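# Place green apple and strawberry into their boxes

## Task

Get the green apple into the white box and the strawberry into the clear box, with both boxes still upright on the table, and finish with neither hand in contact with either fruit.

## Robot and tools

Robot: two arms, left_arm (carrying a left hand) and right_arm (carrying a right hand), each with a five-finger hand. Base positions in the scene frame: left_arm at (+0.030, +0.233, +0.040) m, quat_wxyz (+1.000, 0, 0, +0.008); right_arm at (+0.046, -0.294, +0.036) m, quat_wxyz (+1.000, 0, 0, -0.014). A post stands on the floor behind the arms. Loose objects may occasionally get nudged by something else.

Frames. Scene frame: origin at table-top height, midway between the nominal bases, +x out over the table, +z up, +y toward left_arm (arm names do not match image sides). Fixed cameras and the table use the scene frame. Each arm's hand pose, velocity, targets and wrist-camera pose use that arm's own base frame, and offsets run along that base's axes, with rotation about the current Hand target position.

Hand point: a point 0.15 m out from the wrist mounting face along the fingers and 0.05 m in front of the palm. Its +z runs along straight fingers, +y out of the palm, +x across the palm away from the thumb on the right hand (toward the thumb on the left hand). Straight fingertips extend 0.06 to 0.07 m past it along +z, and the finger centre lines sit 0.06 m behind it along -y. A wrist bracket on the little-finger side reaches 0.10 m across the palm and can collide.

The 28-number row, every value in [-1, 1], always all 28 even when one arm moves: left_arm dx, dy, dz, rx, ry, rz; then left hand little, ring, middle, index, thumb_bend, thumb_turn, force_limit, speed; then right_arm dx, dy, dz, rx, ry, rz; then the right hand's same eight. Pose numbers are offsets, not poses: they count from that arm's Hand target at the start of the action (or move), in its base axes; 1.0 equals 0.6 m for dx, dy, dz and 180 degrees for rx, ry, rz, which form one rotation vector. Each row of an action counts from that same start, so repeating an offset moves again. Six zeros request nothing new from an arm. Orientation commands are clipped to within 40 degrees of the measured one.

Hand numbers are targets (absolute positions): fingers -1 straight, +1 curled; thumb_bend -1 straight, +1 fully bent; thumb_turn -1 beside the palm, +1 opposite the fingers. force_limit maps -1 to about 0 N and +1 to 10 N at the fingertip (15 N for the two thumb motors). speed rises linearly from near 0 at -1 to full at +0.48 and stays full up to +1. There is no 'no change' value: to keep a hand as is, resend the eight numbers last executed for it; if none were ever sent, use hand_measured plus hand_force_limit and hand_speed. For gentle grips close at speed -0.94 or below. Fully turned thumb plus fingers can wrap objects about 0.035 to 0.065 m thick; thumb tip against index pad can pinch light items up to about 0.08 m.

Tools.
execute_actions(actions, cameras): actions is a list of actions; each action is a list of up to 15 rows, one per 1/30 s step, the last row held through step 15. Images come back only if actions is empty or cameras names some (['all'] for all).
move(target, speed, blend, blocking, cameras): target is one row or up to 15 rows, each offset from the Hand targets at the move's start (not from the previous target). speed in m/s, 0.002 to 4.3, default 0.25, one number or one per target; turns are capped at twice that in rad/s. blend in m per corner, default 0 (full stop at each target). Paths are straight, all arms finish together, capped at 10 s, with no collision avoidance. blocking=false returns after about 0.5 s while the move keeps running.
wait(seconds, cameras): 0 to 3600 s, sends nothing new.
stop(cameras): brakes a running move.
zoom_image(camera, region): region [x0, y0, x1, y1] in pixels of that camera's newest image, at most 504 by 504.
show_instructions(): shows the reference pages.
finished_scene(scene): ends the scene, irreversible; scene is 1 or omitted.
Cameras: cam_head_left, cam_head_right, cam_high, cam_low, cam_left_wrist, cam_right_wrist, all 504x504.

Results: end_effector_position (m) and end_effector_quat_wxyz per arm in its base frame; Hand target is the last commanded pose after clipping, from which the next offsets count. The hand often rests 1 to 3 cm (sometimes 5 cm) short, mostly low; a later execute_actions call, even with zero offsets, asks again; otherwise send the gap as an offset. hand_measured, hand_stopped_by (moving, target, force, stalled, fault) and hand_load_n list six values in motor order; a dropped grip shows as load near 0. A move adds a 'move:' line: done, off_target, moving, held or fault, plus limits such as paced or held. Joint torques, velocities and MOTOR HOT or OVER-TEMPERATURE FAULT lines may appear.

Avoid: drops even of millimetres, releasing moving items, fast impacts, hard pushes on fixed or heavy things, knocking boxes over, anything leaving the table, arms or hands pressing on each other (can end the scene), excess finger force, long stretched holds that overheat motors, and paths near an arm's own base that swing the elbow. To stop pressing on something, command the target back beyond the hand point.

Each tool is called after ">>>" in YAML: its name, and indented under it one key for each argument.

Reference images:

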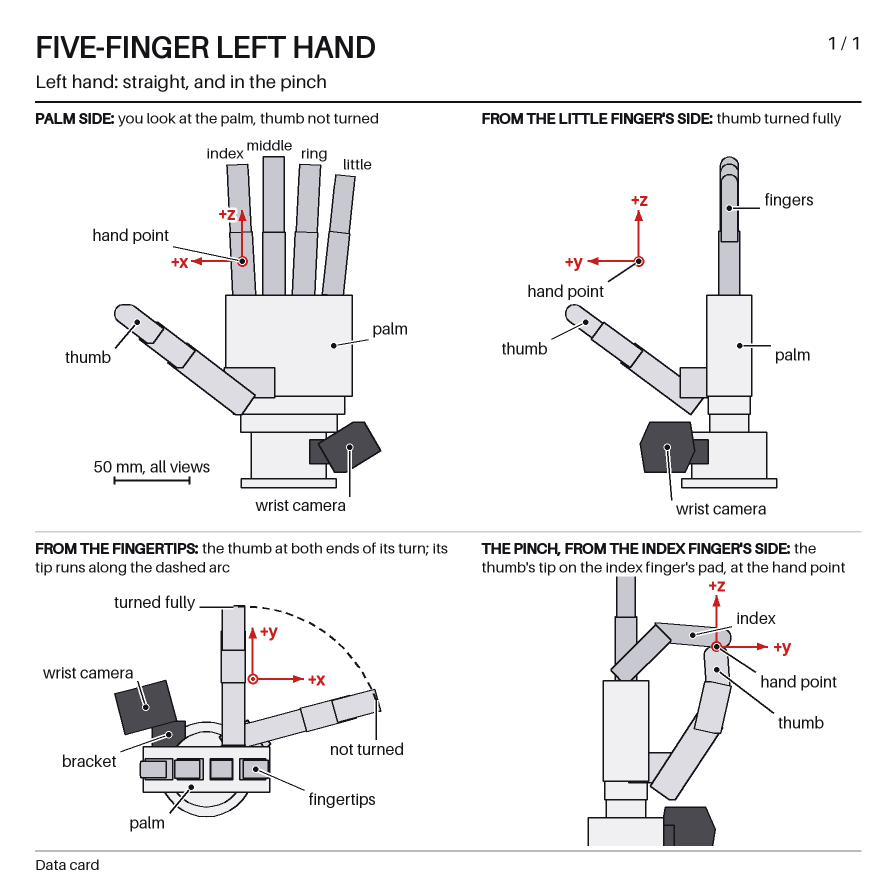

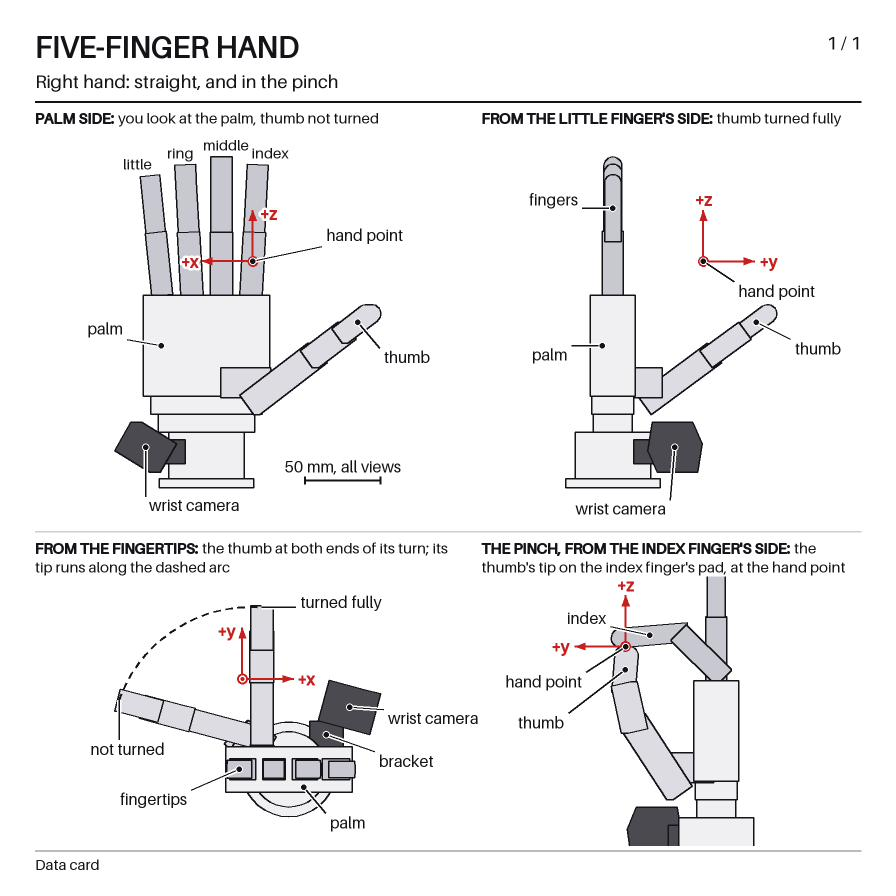

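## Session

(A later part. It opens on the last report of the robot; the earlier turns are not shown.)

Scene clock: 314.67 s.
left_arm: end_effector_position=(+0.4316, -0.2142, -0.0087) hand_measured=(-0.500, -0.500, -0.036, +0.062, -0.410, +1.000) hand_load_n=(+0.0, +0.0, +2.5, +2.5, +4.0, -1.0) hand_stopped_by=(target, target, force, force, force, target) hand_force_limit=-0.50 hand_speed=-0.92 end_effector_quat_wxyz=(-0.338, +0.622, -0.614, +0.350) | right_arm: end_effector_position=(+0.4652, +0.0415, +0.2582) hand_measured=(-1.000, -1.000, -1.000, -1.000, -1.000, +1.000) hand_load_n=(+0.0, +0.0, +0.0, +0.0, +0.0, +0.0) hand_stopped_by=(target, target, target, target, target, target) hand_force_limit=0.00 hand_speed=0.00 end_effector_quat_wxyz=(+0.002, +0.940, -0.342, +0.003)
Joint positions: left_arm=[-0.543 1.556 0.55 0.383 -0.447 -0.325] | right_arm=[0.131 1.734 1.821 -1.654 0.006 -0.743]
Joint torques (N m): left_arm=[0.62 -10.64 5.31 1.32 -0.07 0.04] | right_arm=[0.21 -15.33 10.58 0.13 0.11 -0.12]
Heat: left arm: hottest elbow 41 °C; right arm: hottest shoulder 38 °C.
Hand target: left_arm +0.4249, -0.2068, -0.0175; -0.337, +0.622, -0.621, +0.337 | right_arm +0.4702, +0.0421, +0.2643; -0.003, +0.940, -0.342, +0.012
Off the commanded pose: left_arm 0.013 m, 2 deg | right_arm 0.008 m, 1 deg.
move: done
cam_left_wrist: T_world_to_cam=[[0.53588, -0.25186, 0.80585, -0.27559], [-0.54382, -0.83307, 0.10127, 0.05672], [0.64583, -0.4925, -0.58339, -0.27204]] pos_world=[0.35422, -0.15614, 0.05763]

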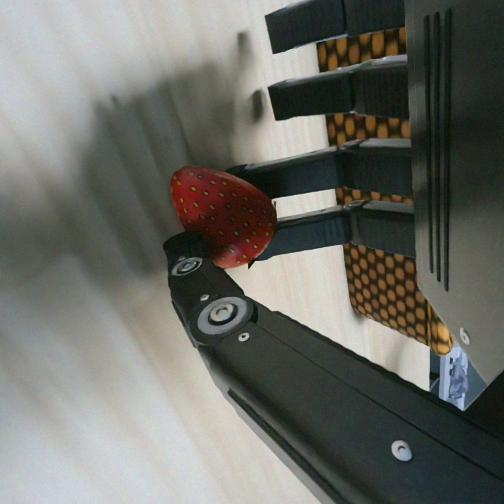

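>>> move:
  target: [0.0, 0.0, 0.08, 0, 0, 0, -0.5, -0.5, 0.15, 0.15, -0.3, 1, -0.5, -0.92, 0, 0, 0, 0, 0, 0, -1, -1, -1, -1, -1, 1, 0, 0]
  cameras: ["cam_left_wrist"]
  speed: 0.08

Scene clock: 319.20 s.
left_arm: end_effector_position=(+0.4146, -0.2039, +0.0186) hand_measured=(-0.500, -0.500, -0.036, +0.062, -0.410, +1.000) hand_load_n=(+0.0, +0.0, +2.5, +2.5, +4.5, -1.0) hand_stopped_by=(target, target, force, force, force, target) hand_force_limit=-0.50 hand_speed=-0.92 end_effector_quat_wxyz=(-0.333, +0.625, -0.624, +0.330) | right_arm: end_effector_position=(+0.4652, +0.0415, +0.2582) hand_measured=(-1.000, -1.000, -1.000, -1.000, -1.000, +1.000) hand_load_n=(+0.0, +0.0, +0.0, +0.0, +0.0, +0.0) hand_stopped_by=(target, target, target, target, target, target) hand_force_limit=0.00 hand_speed=0.00 end_effector_quat_wxyz=(+0.002, +0.940, -0.342, +0.003)
Joint positions: left_arm=[-0.543 1.418 0.548 0.2 -0.447 -0.325] | right_arm=[0.131 1.734 1.821 -1.654 0.006 -0.743]
Joint torques (N m): left_arm=[0.5 -10.64 9.77 1.13 -0.11 0.05] | right_arm=[0.38 -15.5 10.52 0.14 0.11 -0.08]
Heat: left arm: hottest elbow 41 °C; right arm: hottest shoulder 38 °C.
Hand target: left_arm +0.4249, -0.2068, +0.0306; -0.337, +0.622, -0.621, +0.337 | right_arm +0.4702, +0.0421, +0.2643; -0.003, +0.940, -0.342, +0.012
Off the commanded pose: left_arm 0.016 m, 1 deg | right_arm 0.008 m, 1 deg.
move: off_target (left_arm)
cam_left_wrist: T_world_to_cam=[[0.56691, -0.27062, 0.77806, -0.30208], [-0.53983, -0.83548, 0.10274, 0.05101], [0.62225, -0.47826, -0.61973, -0.22667]] pos_world=[0.33983, -0.14755, 0.08932]

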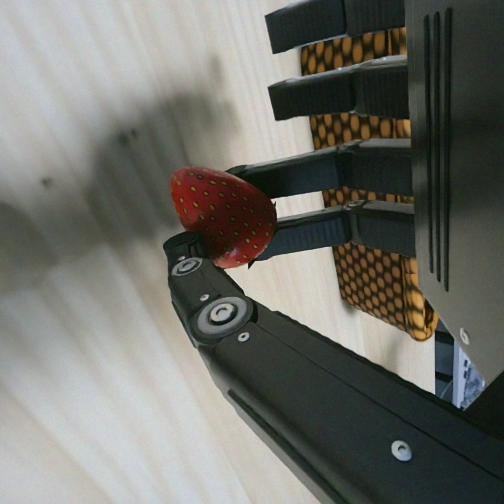

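>>> move:
  target:
    - [0, 0, 0.183, 0, 0, 0, -0.5, -0.5, 0.15, 0.15, -0.3, 1, -0.5, -0.92, 0, 0, 0, 0, 0, 0, -1, -1, -1, -1, -1, 1, 0, 0]
    - [-0.005, 0.4, 0.183, 0, 0, 0, -0.5, -0.5, 0.15, 0.15, -0.3, 1, -0.5, -0.92, -0.4237, 0.3065, -0.217, 0.1028, -0.087, -0.0315, -1, -1, -1, -1, -1, 1, 0, 0]
  cameras: ["cam_left_wrist", "cam_head_left", "cam_head_right", "cam_right_wrist", "cam_high"]
  speed: 0.2

>>> zoom_image:
  camera: "cam_high"
  region: [210, 250, 350, 350]

>>> zoom_image:
  camera: "cam_head_right"
  region: [100, 220, 240, 380]

Scene clock: 343.03 s.
left_arm: end_effector_position=(+0.4163, +0.0292, +0.1376) hand_measured=(-0.500, -0.500, -0.036, +0.062, -0.410, +1.000) hand_load_n=(+0.0, +0.0, +2.5, +2.5, +4.5, -1.0) hand_stopped_by=(target, target, force, force, force, target) hand_force_limit=-0.50 hand_speed=-0.92 end_effector_quat_wxyz=(-0.332, +0.627, -0.620, +0.336) | right_arm: end_effector_position=(+0.2164, +0.2222, +0.1319) hand_measured=(-1.000, -1.000, -1.000, -1.000, -1.000, +1.000) hand_load_n=(+0.0, +0.0, +0.0, +0.0, +0.0, +0.0) hand_stopped_by=(target, target, target, target, target, target) hand_force_limit=0.00 hand_speed=0.00 end_effector_quat_wxyz=(-0.190, +0.900, -0.383, +0.081)
Joint positions: left_arm=[0.211 1.023 0.613 -0.187 0.177 0.106] | right_arm=[0.695 1.033 0.798 -0.921 -0.029 -0.064]
Joint torques (N m): left_arm=[0.56 -5.48 11.21 2.04 0.32 0.06] | right_arm=[0.97 -6.59 9.25 1.52 0.2 -0.04]
Heat: left arm: hottest elbow 43 °C; right arm: hottest shoulder 37 °C.
Hand target: left_arm +0.4220, +0.0332, +0.1404; -0.338, +0.622, -0.621, +0.337 | right_arm +0.2159, +0.2261, +0.1342; -0.199, +0.899, -0.381, +0.085
Off the commanded pose: left_arm 0.007 m, 1 deg | right_arm 0.005 m, 1 deg.
move: done
cam_left_wrist: T_world_to_cam=[[0.5619, -0.2581, 0.7859, -0.33195], [-0.53865, -0.83521, 0.11083, 0.23291], [0.62779, -0.48561, -0.60833, -0.04612]] pos_world=[0.34093, 0.08646, 0.20701]
cam_right_wrist: T_world_to_cam=[[-0.48672, -0.81009, -0.32688, 0.32347], [-0.85497, 0.36497, 0.36855, 0.06277], [-0.17926, 0.45885, -0.87024, 0.16889]] pos_world=[0.24138, 0.16164, 0.22958]
Images, in order (width x height): cam_head_left 504x504, cam_head_right 504x504, cam_high 504x504, cam_left_wrist 504x504, cam_right_wrist 504x504.

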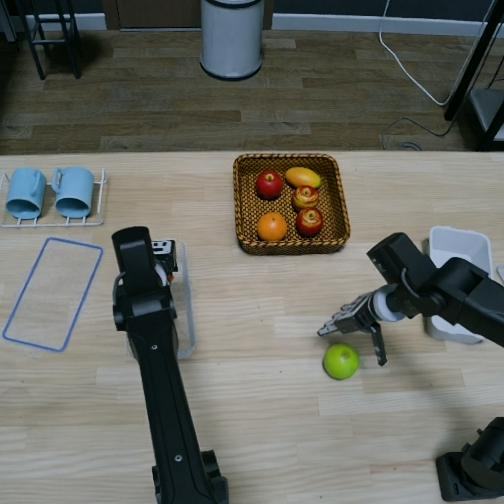

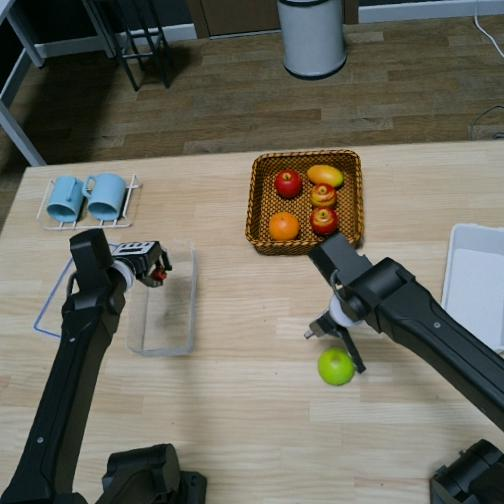

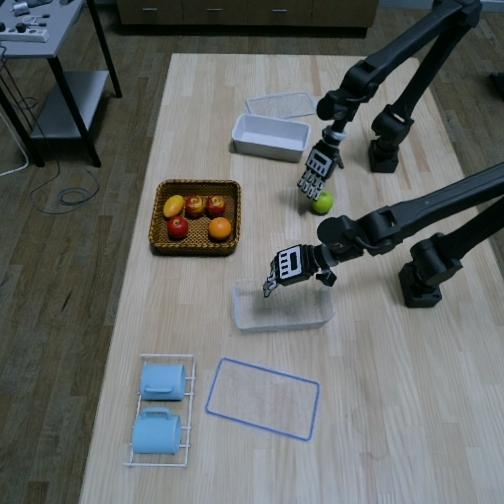

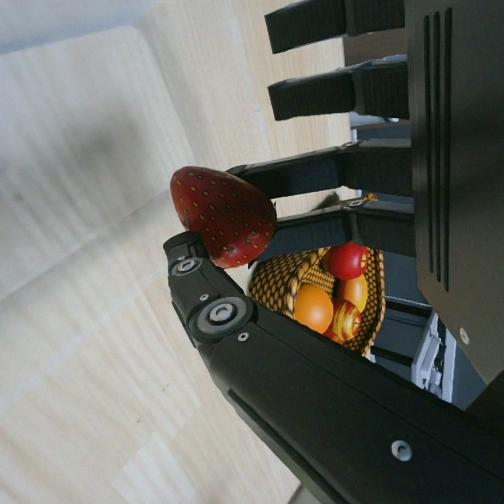

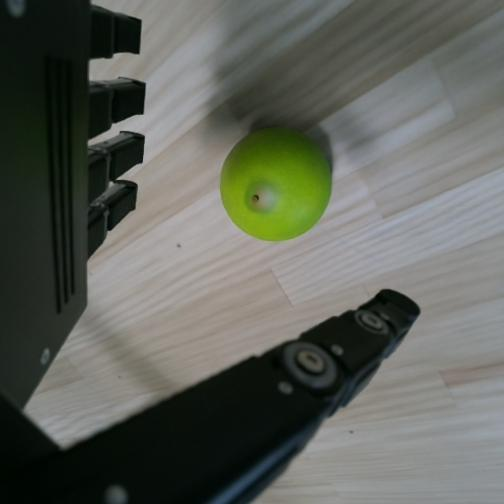

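Scaled by 3.600.

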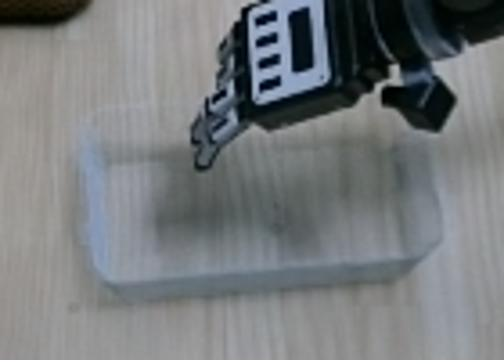

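Scaled by 3.150.

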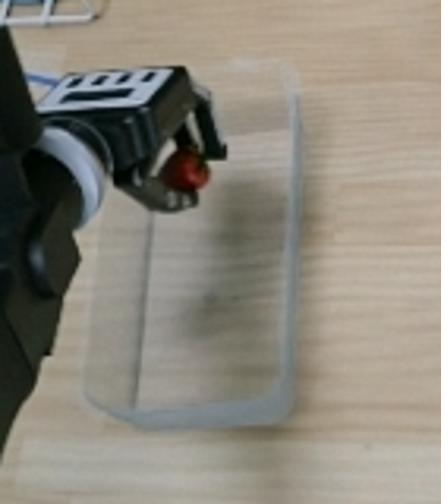

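>>> move:
  target:
    - [0, 0.0292, 0, 0, 0, 0, 0.9, 0.9, 0.15, 0.15, -0.3, 1, -0.5, 0, 0.001, 0.0065, 0, 0, 0, 0, -1, -1, -1, -1, -1, 1, 0, 0]
    - [0, 0.0292, -0.159, 0, 0, 0, 0.9, 0.9, 0.15, 0.15, -0.3, 1, -0.5, 0, 0.001, 0.0065, -0.0737, 0, 0, 0, -1, -1, -1, -1, -1, 1, 0, 0]
  cameras: ["cam_left_wrist", "cam_head_left", "cam_head_right", "cam_right_wrist", "cam_high"]
  speed: 0.15

>>> zoom_image:
  camera: "cam_high"
  region: [210, 250, 350, 350]

>>> zoom_image:
  camera: "cam_head_right"
  region: [100, 220, 240, 380]

Scene clock: 376.33 s.
left_arm: end_effector_position=(+0.4217, +0.0481, +0.0503) hand_measured=(+0.900, +0.900, -0.036, +0.062, -0.412, +1.000) hand_load_n=(+0.0, +0.0, +2.5, +2.5, +4.5, -1.0) hand_stopped_by=(target, target, force, force, force, target) hand_force_limit=-0.50 hand_speed=0.00 end_effector_quat_wxyz=(-0.337, +0.623, -0.619, +0.339) | right_arm: end_effector_position=(+0.2169, +0.2260, +0.0933) hand_measured=(-1.000, -1.000, -1.000, -1.000, -1.000, +1.000) hand_load_n=(+0.0, +0.0, +0.0, +0.0, -0.5, +0.0) hand_stopped_by=(target, target, target, target, target, target) hand_force_limit=0.00 hand_speed=0.00 end_effector_quat_wxyz=(-0.199, +0.898, -0.383, +0.085)
Joint positions: left_arm=[0.268 1.241 0.48 0.171 0.224 0.141] | right_arm=[0.704 1.062 0.708 -0.781 -0.024 -0.056]
Joint torques (N m): left_arm=[0.44 -6.36 8.21 2.19 0.33 0.05] | right_arm=[0.73 -5.48 9.05 1.57 0.11 0]
Heat: left arm: hottest elbow 44 °C; right arm: hottest elbow 37 °C.
Hand target: left_arm +0.4220, +0.0507, +0.0451; -0.338, +0.622, -0.621, +0.337 | right_arm +0.2165, +0.2299, +0.0898; -0.199, +0.899, -0.381, +0.085
Off the commanded pose: left_arm 0.006 m, 0 deg | right_arm 0.005 m, 0 deg.
move: done
cam_left_wrist: T_world_to_cam=[[0.55117, -0.26255, 0.79201, -0.25704], [-0.54079, -0.83525, 0.09946, 0.26272], [0.63541, -0.48313, -0.60236, -0.09707]] pos_world=[0.34543, 0.10505, 0.11897]
cam_right_wrist: T_world_to_cam=[[-0.48191, -0.80548, -0.34491, 0.31376], [-0.86047, 0.36076, 0.35977, 0.07905], [-0.16536, 0.47016, -0.86695, 0.12782]] pos_world=[0.24036, 0.16412, 0.19059]
Images, in order (width x height): cam_head_left 504x504, cam_head_right 504x504, cam_high 504x504, cam_left_wrist 504x504, cam_right_wrist 504x504.

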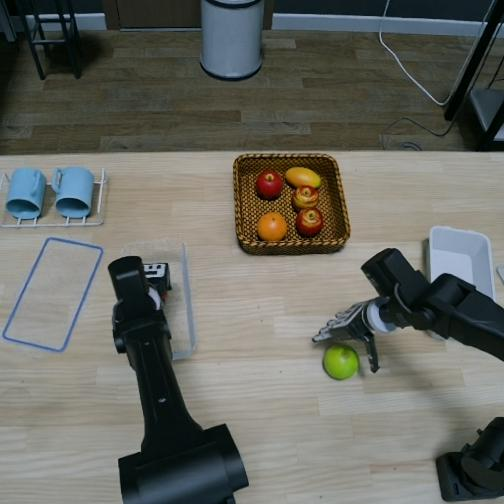

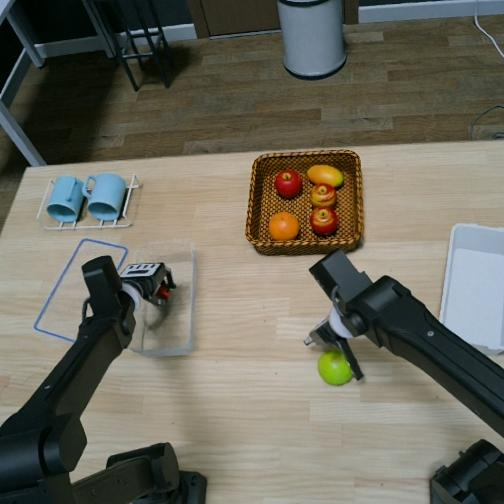

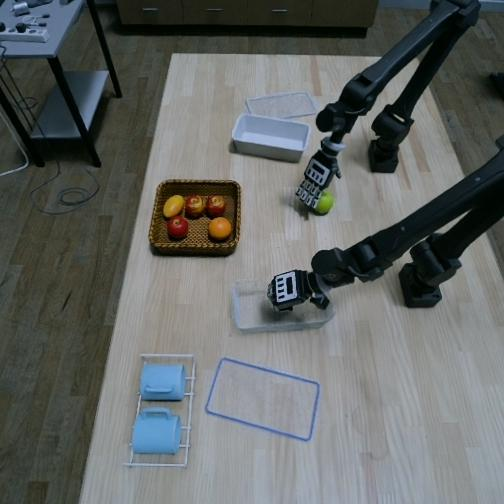

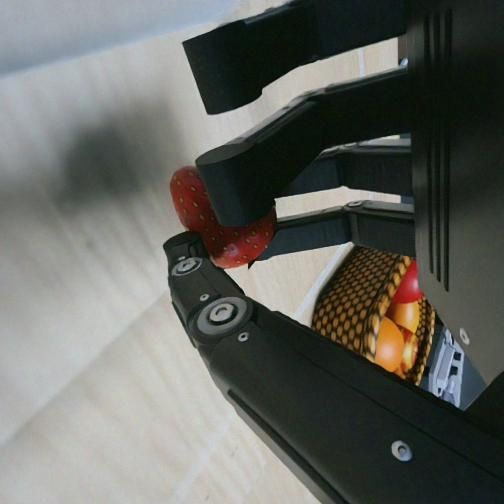

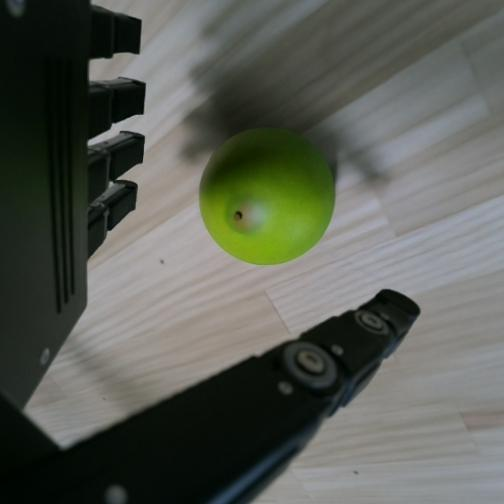

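Scaled by 3.600.

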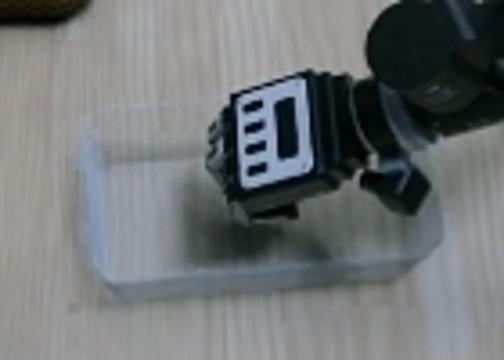

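Scaled by 3.150.

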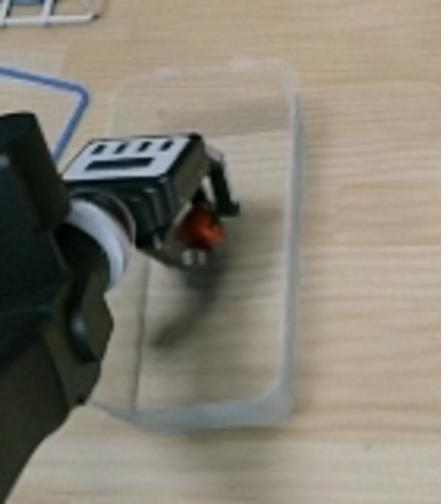

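>>> move:
  target: [0, 0, -0.065, 0, 0, 0, 0.9, 0.9, 0.15, 0.15, -0.3, 1, -0.5, 0, -0.0012, 0.0022, -0.083, 0, 0, 0, -1, -1, -1, -1, -1, 1, 0, 0]
  cameras: ["cam_left_wrist", "cam_head_left", "cam_head_right", "cam_right_wrist", "cam_high"]
  speed: 0.07

>>> zoom_image:
  camera: "cam_high"
  region: [210, 250, 350, 350]

>>> zoom_image:
  camera: "cam_head_right"
  region: [100, 220, 240, 380]

>>> zoom_image:
  camera: "cam_head_right"
  region: [280, 280, 400, 400]

Scene clock: 391.27 s.
left_arm: end_effector_position=(+0.4232, +0.0486, +0.0122) hand_measured=(+0.900, +0.900, -0.036, +0.062, -0.412, +1.000) hand_load_n=(+0.0, +0.0, +2.5, +2.5, +4.5, -1.0) hand_stopped_by=(target, target, force, force, force, target) hand_force_limit=-0.50 hand_speed=0.00 end_effector_quat_wxyz=(-0.338, +0.623, -0.619, +0.340) | right_arm: end_effector_position=(+0.2171, +0.2277, +0.0438) hand_measured=(-1.000, -1.000, -1.000, -1.000, -1.000, +1.000) hand_load_n=(+0.0, +0.0, +0.0, +0.0, +0.0, +0.0) hand_stopped_by=(target, target, target, target, target, target) hand_force_limit=0.00 hand_speed=0.00 end_effector_quat_wxyz=(-0.199, +0.898, -0.383, +0.086)
Joint positions: left_arm=[0.268 1.371 0.44 0.343 0.224 0.141] | right_arm=[0.709 1.138 0.616 -0.612 -0.022 -0.051]
Joint torques (N m): left_arm=[0.62 -7.12 6.84 2.22 0.33 0.05] | right_arm=[1.32 -5.25 8.51 1.42 0.21 -0.02]
Heat: left arm: hottest elbow 43 °C; right arm: hottest elbow 37 °C.
Hand target: left_arm +0.4220, +0.0507, +0.0061; -0.338, +0.622, -0.621, +0.337 | right_arm +0.2158, +0.2313, +0.0401; -0.199, +0.899, -0.381, +0.085
Off the commanded pose: left_arm 0.007 m, 0 deg | right_arm 0.005 m, 0 deg.
move: done
cam_left_wrist: T_world_to_cam=[[0.54946, -0.26305, 0.79303, -0.2268], [-0.54101, -0.83532, 0.09777, 0.26784], [0.63671, -0.48275, -0.60128, -0.12142]] pos_world=[0.34683, 0.10545, 0.08067]
cam_right_wrist: T_world_to_cam=[[-0.48202, -0.80503, -0.3458, 0.29813], [-0.8606, 0.361, 0.35922, 0.09631], [-0.16435, 0.47075, -0.86682, 0.08375]] pos_world=[0.24036, 0.16581, 0.14109]
Images, in order (width x height): cam_head_left 504x504, cam_head_right 504x504, cam_high 504x504, cam_left_wrist 504x504, cam_right_wrist 504x504.

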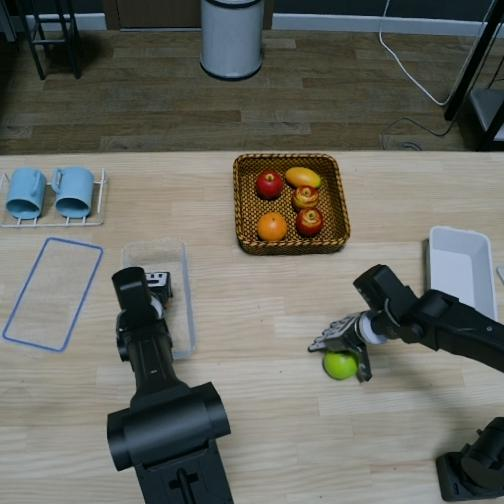

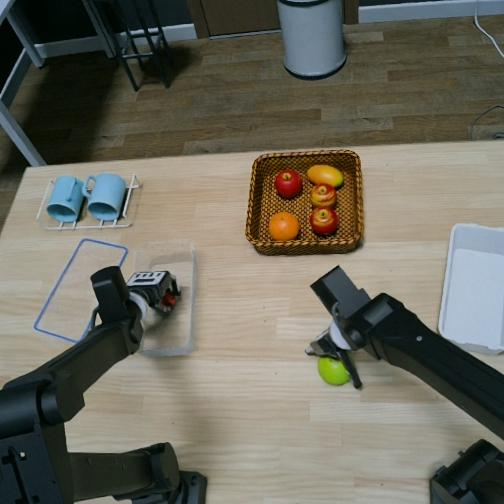

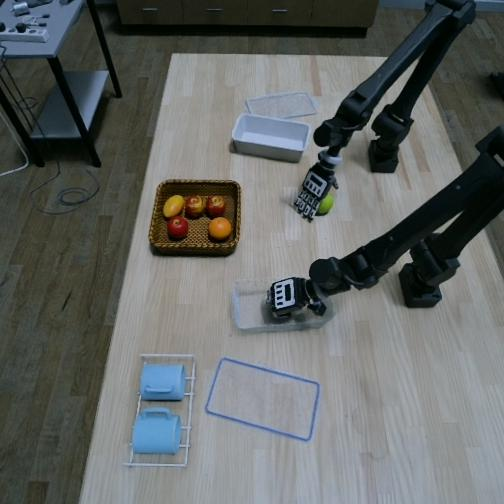

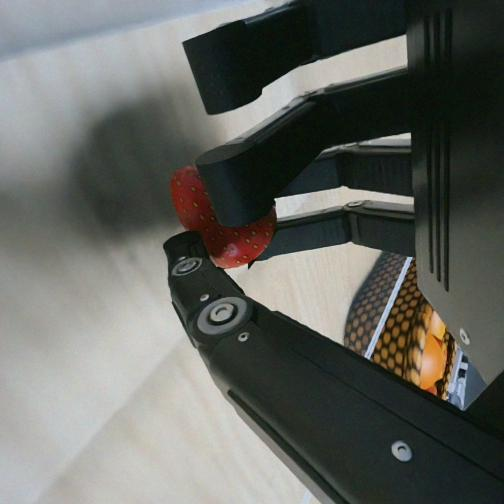

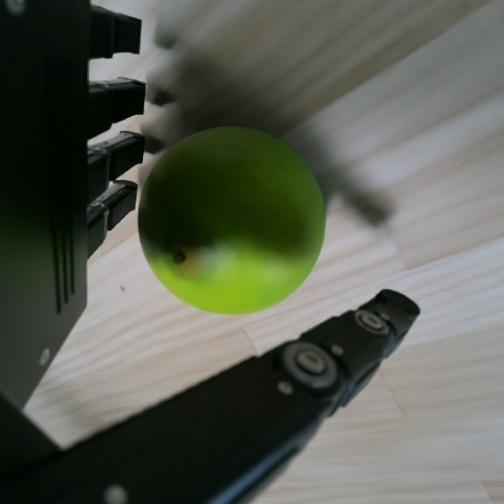

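Scaled by 3.600.

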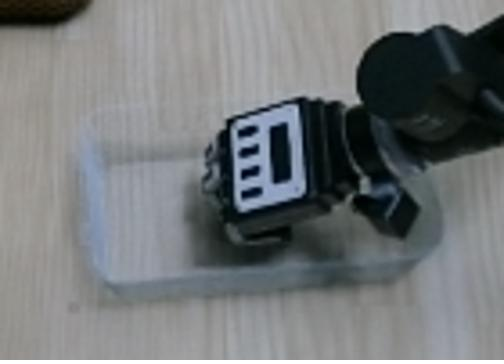

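Scaled by 3.150.

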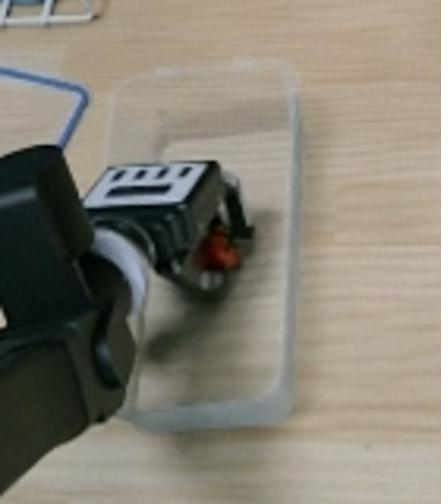

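Scaled by 4.200.

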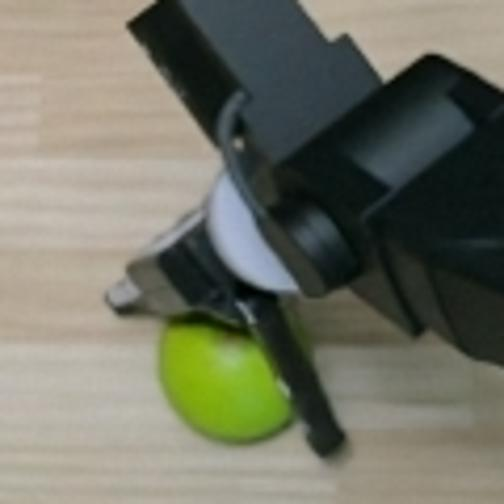

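>>> move:
  target: [0, 0, -0.0237, 0, 0, 0, 0.9, 0.9, 0.15, 0.15, -0.3, 1, -0.5, 0, 0, 0, 0, 0, 0, 0, -1, -1, -0.4, -0.4, -0.3, 1, -0.2, -0.92]
  cameras: ["cam_left_wrist", "cam_head_right", "cam_right_wrist", "cam_high"]
  speed: 0.04

>>> zoom_image:
  camera: "cam_head_right"
  region: [100, 220, 240, 380]

>>> zoom_image:
  camera: "cam_head_right"
  region: [280, 280, 400, 400]

Scene clock: 403.63 s.
left_arm: end_effector_position=(+0.4234, +0.0486, -0.0021) hand_measured=(+0.900, +0.900, -0.036, +0.062, -0.412, +1.000) hand_load_n=(+0.0, +0.0, +2.5, +2.5, +4.5, -1.0) hand_stopped_by=(target, target, force, force, force, target) hand_force_limit=-0.50 hand_speed=0.00 end_effector_quat_wxyz=(-0.338, +0.623, -0.619, +0.340) | right_arm: end_effector_position=(+0.2179, +0.2283, +0.0439) hand_measured=(-1.000, -1.000, -0.400, -0.400, -0.670, +1.000) hand_load_n=(+0.0, +0.0, +4.0, +2.0, +6.0, +0.5) hand_stopped_by=(target, target, force, target, force, target) hand_force_limit=-0.20 hand_speed=-0.92 end_effector_quat_wxyz=(-0.201, +0.898, -0.383, +0.087)
Joint positions: left_arm=[0.268 1.424 0.429 0.408 0.224 0.141] | right_arm=[0.709 1.138 0.616 -0.609 -0.022 -0.051]
Joint torques (N m): left_arm=[0.56 -7.41 6.38 2.21 0.34 0.05] | right_arm=[0.32 -5.54 8.44 1.31 0.2 -0.03]
Heat: left arm: hottest elbow 42 °C; right arm: hottest elbow 36 °C.
Hand target: left_arm +0.4219, +0.0507, -0.0083; -0.337, +0.622, -0.621, +0.337 | right_arm +0.2158, +0.2313, +0.0400; -0.199, +0.899, -0.381, +0.085
Off the commanded pose: left_arm 0.007 m, 0 deg | right_arm 0.005 m, 0 deg.
move: done
cam_left_wrist: T_world_to_cam=[[0.54946, -0.26305, 0.79303, -0.2156], [-0.54101, -0.83532, 0.09777, 0.26948], [0.63671, -0.48275, -0.60128, -0.13016]] pos_world=[0.34713, 0.10555, 0.06637]
cam_right_wrist: T_world_to_cam=[[-0.48149, -0.80405, -0.34881, 0.29886], [-0.8614, 0.36068, 0.35764, 0.09702], [-0.16176, 0.47267, -0.86627, 0.08271]] pos_world=[0.24085, 0.16621, 0.1412]
Images, in order (width x height): cam_head_right 504x504, cam_high 504x504, cam_left_wrist 504x504, cam_right_wrist 504x504.

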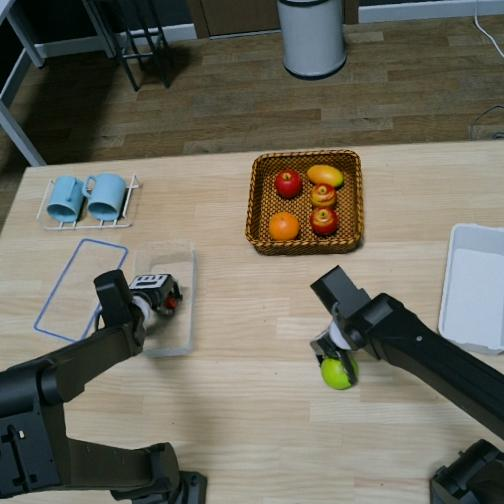

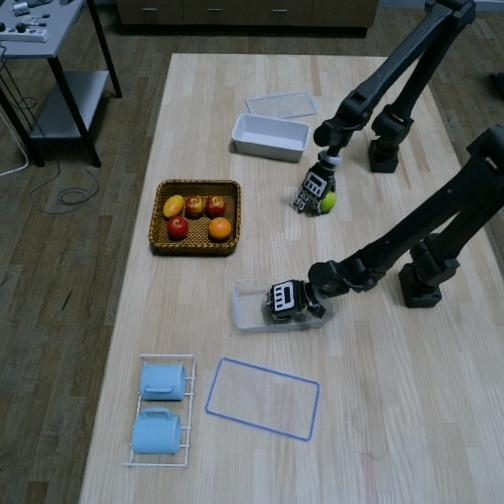

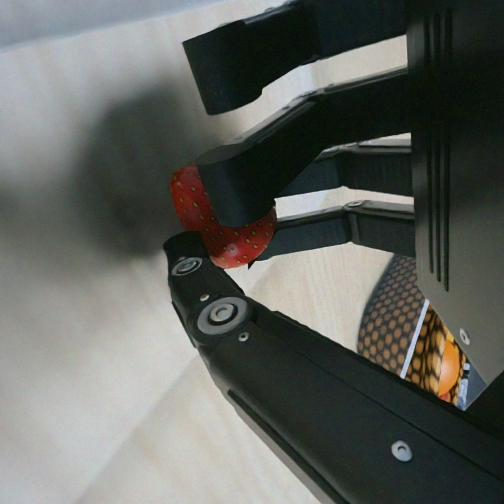

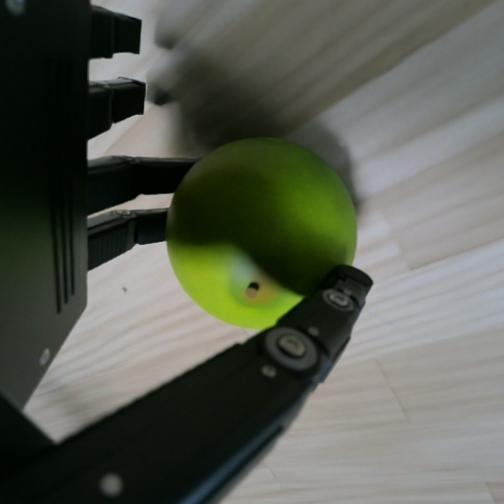

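Scaled by 3.150.

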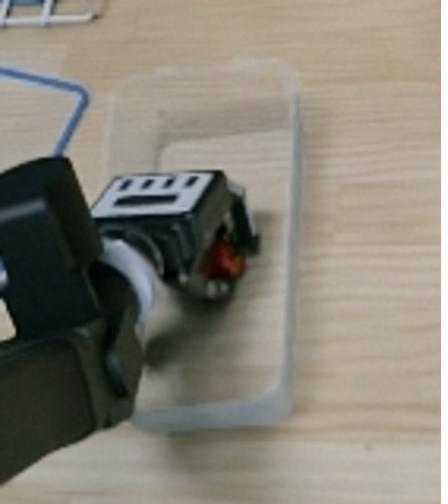

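Scaled by 4.200.

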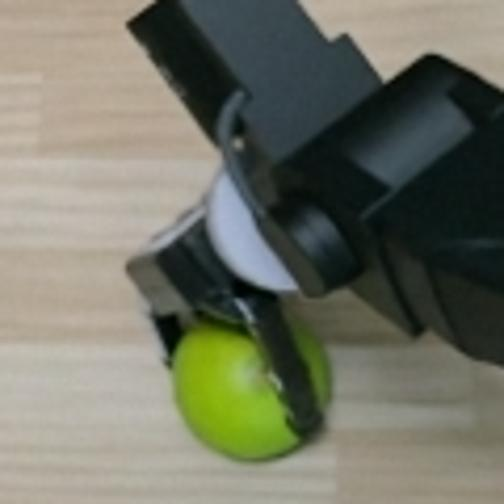

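>>> move:
  target: [0, 0, -0.0067, 0, 0, 0, 0.9, 0.9, 0.15, 0.15, -0.3, 1, -0.5, 0, 0, 0, 0, 0, 0, 0, -1, -1, -0.4, -0.25, -0.3, 1, -0.2, -0.92]
  cameras: ["cam_left_wrist", "cam_right_wrist"]
  speed: 0.03

Scene clock: 413.23 s.
left_arm: end_effector_position=(+0.4250, +0.0490, -0.0048) hand_measured=(+0.900, +0.900, -0.036, +0.062, -0.412, +1.000) hand_load_n=(+0.0, +0.0, +2.5, +2.5, +4.5, -0.5) hand_stopped_by=(target, target, force, force, force, target) hand_force_limit=-0.50 hand_speed=0.00 end_effector_quat_wxyz=(-0.339, +0.622, -0.618, +0.341) | right_arm: end_effector_position=(+0.2179, +0.2283, +0.0439) hand_measured=(-1.000, -1.000, -0.400, -0.388, -0.670, +1.000) hand_load_n=(+0.0, +0.0, +3.0, +4.5, +6.5, +0.0) hand_stopped_by=(target, target, force, force, force, target) hand_force_limit=-0.20 hand_speed=-0.92 end_effector_quat_wxyz=(-0.201, +0.898, -0.383, +0.087)
Joint positions: left_arm=[0.268 1.439 0.429 0.426 0.224 0.141] | right_arm=[0.709 1.138 0.616 -0.609 -0.022 -0.051]
Joint torques (N m): left_arm=[0.5 -7.65 6.01 2.18 0.33 0.05] | right_arm=[0.44 -5.77 8.38 1.4 0.16 -0.02]
Heat: left arm: hottest elbow 42 °C; right arm: hottest elbow 36 °C.
Hand target: left_arm +0.4220, +0.0507, -0.0121; -0.338, +0.622, -0.621, +0.337 | right_arm +0.2158, +0.2313, +0.0400; -0.199, +0.899, -0.381, +0.085
Off the commanded pose: left_arm 0.008 m, 1 deg | right_arm 0.005 m, 0 deg.
move: done
cam_left_wrist: T_world_to_cam=[[0.54683, -0.26376, 0.79462, -0.21311], [-0.54136, -0.83538, 0.09526, 0.271], [0.63868, -0.48226, -0.59959, -0.13337]] pos_world=[0.34842, 0.10586, 0.06356]
cam_right_wrist: T_world_to_cam=[[-0.48149, -0.80405, -0.34881, 0.29886], [-0.8614, 0.36068, 0.35764, 0.09702], [-0.16176, 0.47267, -0.86627, 0.08271]] pos_world=[0.24085, 0.16621, 0.1412]

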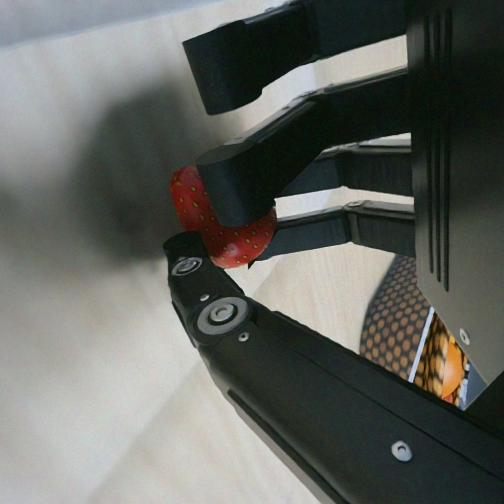

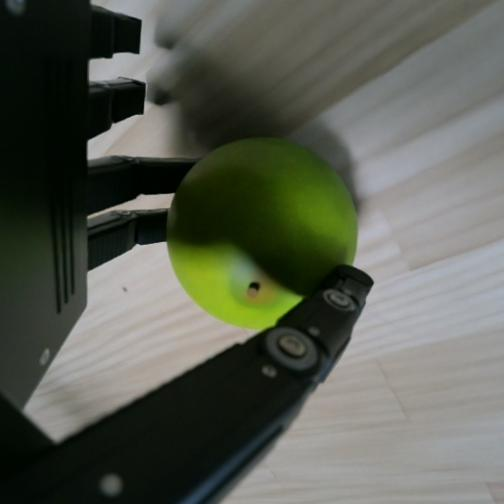

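>>> move:
  target: [0, 0, -0.0067, 0, 0, 0, 0.9, 0.9, 0.15, 0.15, -0.3, 1, -0.5, 0, 0, 0, 0.08, 0, 0, 0, -1, -1, -0.4, -0.25, -0.3, 1, -0.2, -0.92]
  cameras: ["cam_left_wrist", "cam_right_wrist", "cam_head_right"]
  speed: 0.06

Scene clock: 418.20 s.
left_arm: end_effector_position=(+0.4260, +0.0492, -0.0068) hand_measured=(+0.900, +0.900, -0.036, +0.062, -0.412, +1.000) hand_load_n=(+0.0, +0.0, +2.0, +2.5, +4.5, -1.0) hand_stopped_by=(target, target, force, force, force, target) hand_force_limit=-0.50 hand_speed=0.00 end_effector_quat_wxyz=(-0.341, +0.621, -0.617, +0.342) | right_arm: end_effector_position=(+0.2016, +0.2145, +0.0633) hand_measured=(-1.000, -1.000, -0.400, -0.388, -0.670, +1.000) hand_load_n=(+0.0, +0.0, +3.5, +4.5, +6.5, +0.0) hand_stopped_by=(target, target, force, force, force, target) hand_force_limit=-0.20 hand_speed=-0.92 end_effector_quat_wxyz=(-0.172, +0.903, -0.386, +0.072)
Joint positions: left_arm=[0.268 1.451 0.426 0.447 0.224 0.141] | right_arm=[0.709 1.089 0.649 -0.756 -0.022 -0.05]
Joint torques (N m): left_arm=[0.5 -7.24 5.87 2.14 0.31 0.05] | right_arm=[1.49 -6.59 13.19 0.64 0.09 -0.02]
Heat: left arm: hottest elbow 42 °C; right arm: hottest elbow 36 °C.
Hand target: left_arm +0.4219, +0.0507, -0.0162; -0.338, +0.622, -0.621, +0.337 | right_arm +0.2158, +0.2313, +0.0881; -0.199, +0.899, -0.381, +0.085
Off the commanded pose: left_arm 0.010 m, 1 deg | right_arm 0.033 m, 3 deg.
move: off_target (right_arm)
cam_left_wrist: T_world_to_cam=[[0.54186, -0.26501, 0.7976, -0.20981], [-0.54243, -0.83515, 0.09102, 0.27225], [0.64199, -0.48196, -0.59629, -0.13654]] pos_world=[0.34902, 0.10596, 0.06114]
cam_right_wrist: T_world_to_cam=[[-0.49794, -0.81722, -0.29019, 0.28909], [-0.84269, 0.37695, 0.38442, 0.07214], [-0.20477, 0.43596, -0.87636, 0.1206]] pos_world=[0.22943, 0.15648, 0.16185]
Images, in order (width x height): cam_head_right 504x504, cam_left_wrist 504x504, cam_right_wrist 504x504.

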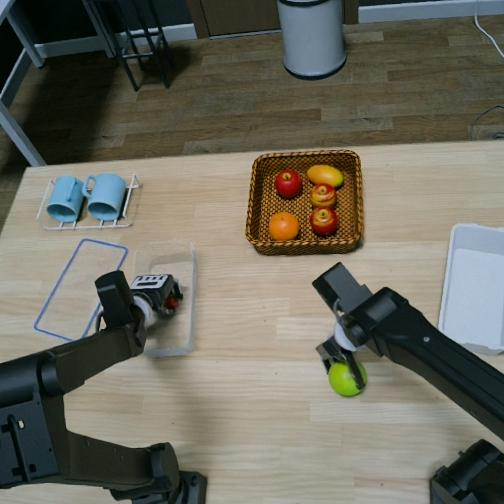

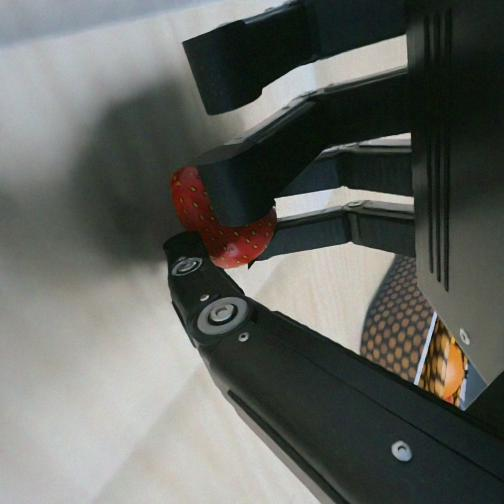

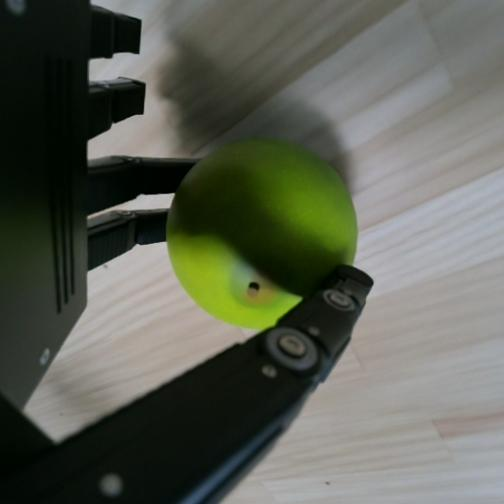

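>>> move:
  target: [0, 0, 0.005, 0, 0, 0, 0.9, 0.9, -0.4, -0.35, -0.62, 1, -0.5, -0.85, 0.01, 0.01, 0.14, 0, 0, 0, 0.9, -1, -0.4, -0.25, -0.3, 1, -0.2, -0.92]
  cameras: ["cam_left_wrist", "cam_right_wrist", "cam_head_right", "cam_head_left", "cam_high"]
  speed: 0.1

>>> zoom_image:
  camera: "cam_high"
  region: [220, 80, 330, 170]

>>> zoom_image:
  camera: "cam_head_right"
  region: [100, 220, 240, 380]

>>> zoom_image:
  camera: "cam_head_left"
  region: [404, 210, 504, 350]

Scene clock: 452.13 s.
left_arm: end_effector_position=(+0.4261, +0.0491, -0.0067) hand_measured=(+0.900, +0.900, -0.400, -0.350, -0.620, +1.000) hand_load_n=(+0.0, +0.5, +0.0, +0.0, +0.0, +0.0) hand_stopped_by=(target, target, target, target, target, target) hand_force_limit=-0.50 hand_speed=-0.85 end_effector_quat_wxyz=(-0.341, +0.620, -0.618, +0.343) | right_arm: end_effector_position=(+0.2107, +0.2226, +0.1436) hand_measured=(+0.302, -1.000, -0.400, -0.388, -0.670, +1.000) hand_load_n=(+0.0, +0.0, +3.5, +4.5, +6.5, +0.0) hand_stopped_by=(moving, target, force, force, force, target) hand_force_limit=-0.20 hand_speed=-0.92 end_effector_quat_wxyz=(-0.170, +0.904, -0.386, +0.071)
Joint positions: left_arm=[0.268 1.451 0.426 0.448 0.225 0.141] | right_arm=[0.71 1.048 0.845 -0.998 -0.021 -0.05]
Joint torques (N m): left_arm=[0.5 -8.29 6.05 1.65 0.29 0.05] | right_arm=[1.2 -7.3 14.04 0.64 0.13 0.02]
Heat: left arm: hottest elbow 41 °C; right arm: hottest elbow 37 °C.
Hand target: left_arm +0.4219, +0.0506, -0.0133; -0.337, +0.622, -0.621, +0.337 | right_arm +0.2218, +0.2372, +0.1720; -0.199, +0.899, -0.381, +0.085
Off the commanded pose: left_arm 0.008 m, 1 deg | right_arm 0.034 m, 4 deg.
move: moving (right_arm; no rest 5 s after the path's end)
cam_left_wrist: T_world_to_cam=[[0.54103, -0.26523, 0.79808, -0.20963], [-0.54304, -0.83479, 0.0907, 0.27255], [0.64218, -0.48246, -0.59568, -0.13672]] pos_world=[0.34922, 0.10596, 0.06114]
cam_right_wrist: T_world_to_cam=[[-0.49816, -0.81869, -0.28564, 0.32329], [-0.84171, 0.37746, 0.38608, 0.04531], [-0.20827, 0.43275, -0.87713, 0.19085]] pos_world=[0.23894, 0.16498, 0.24225]
Images, in order (width x height): cam_head_left 504x504, cam_head_right 504x504, cam_high 504x504, cam_left_wrist 504x504, cam_right_wrist 504x504.

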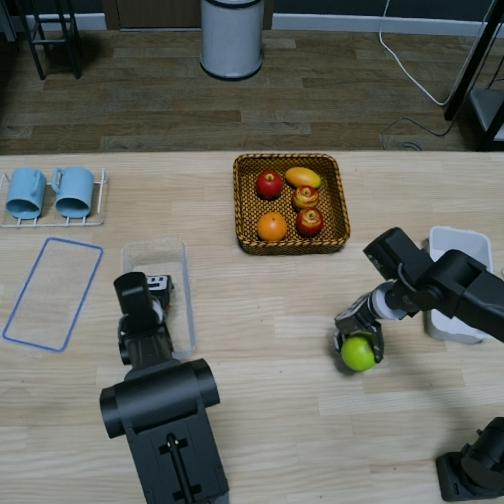

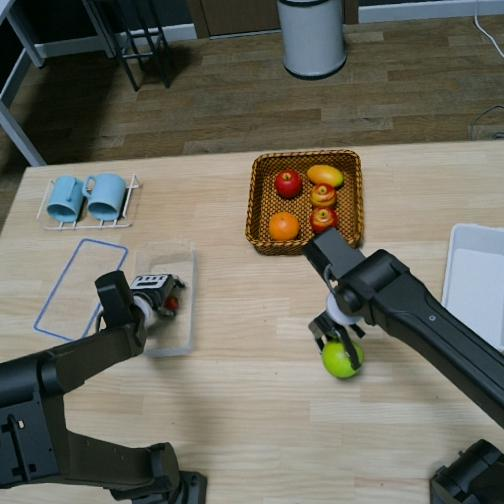

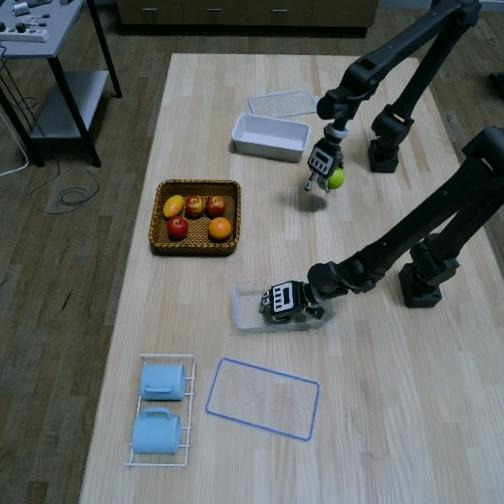

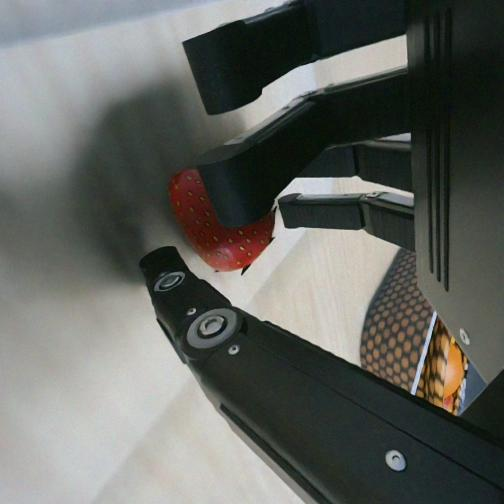

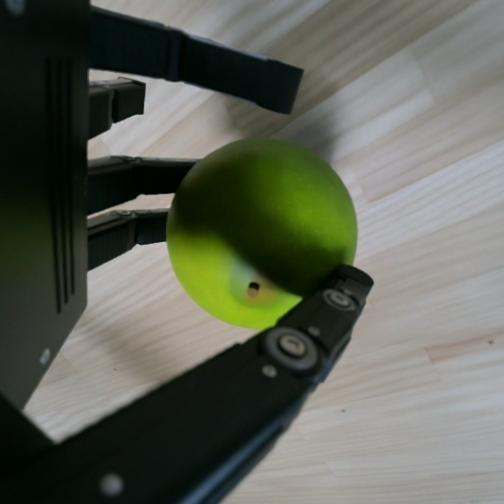

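Scaled by 4.582.

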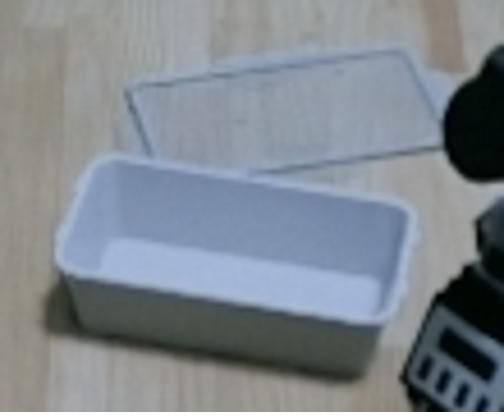

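Scaled by 3.150.

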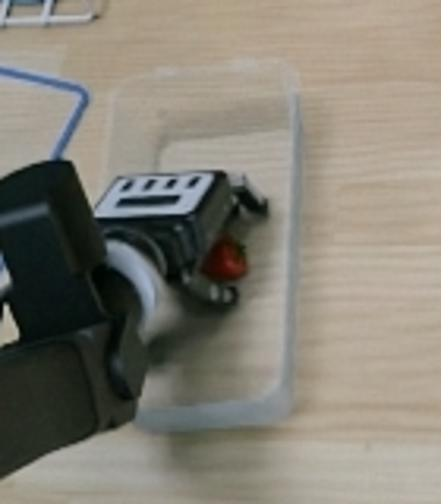

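Scaled by 3.600.

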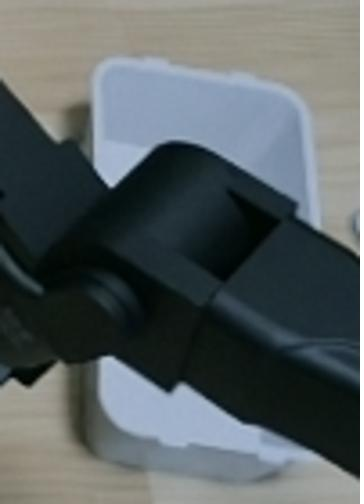

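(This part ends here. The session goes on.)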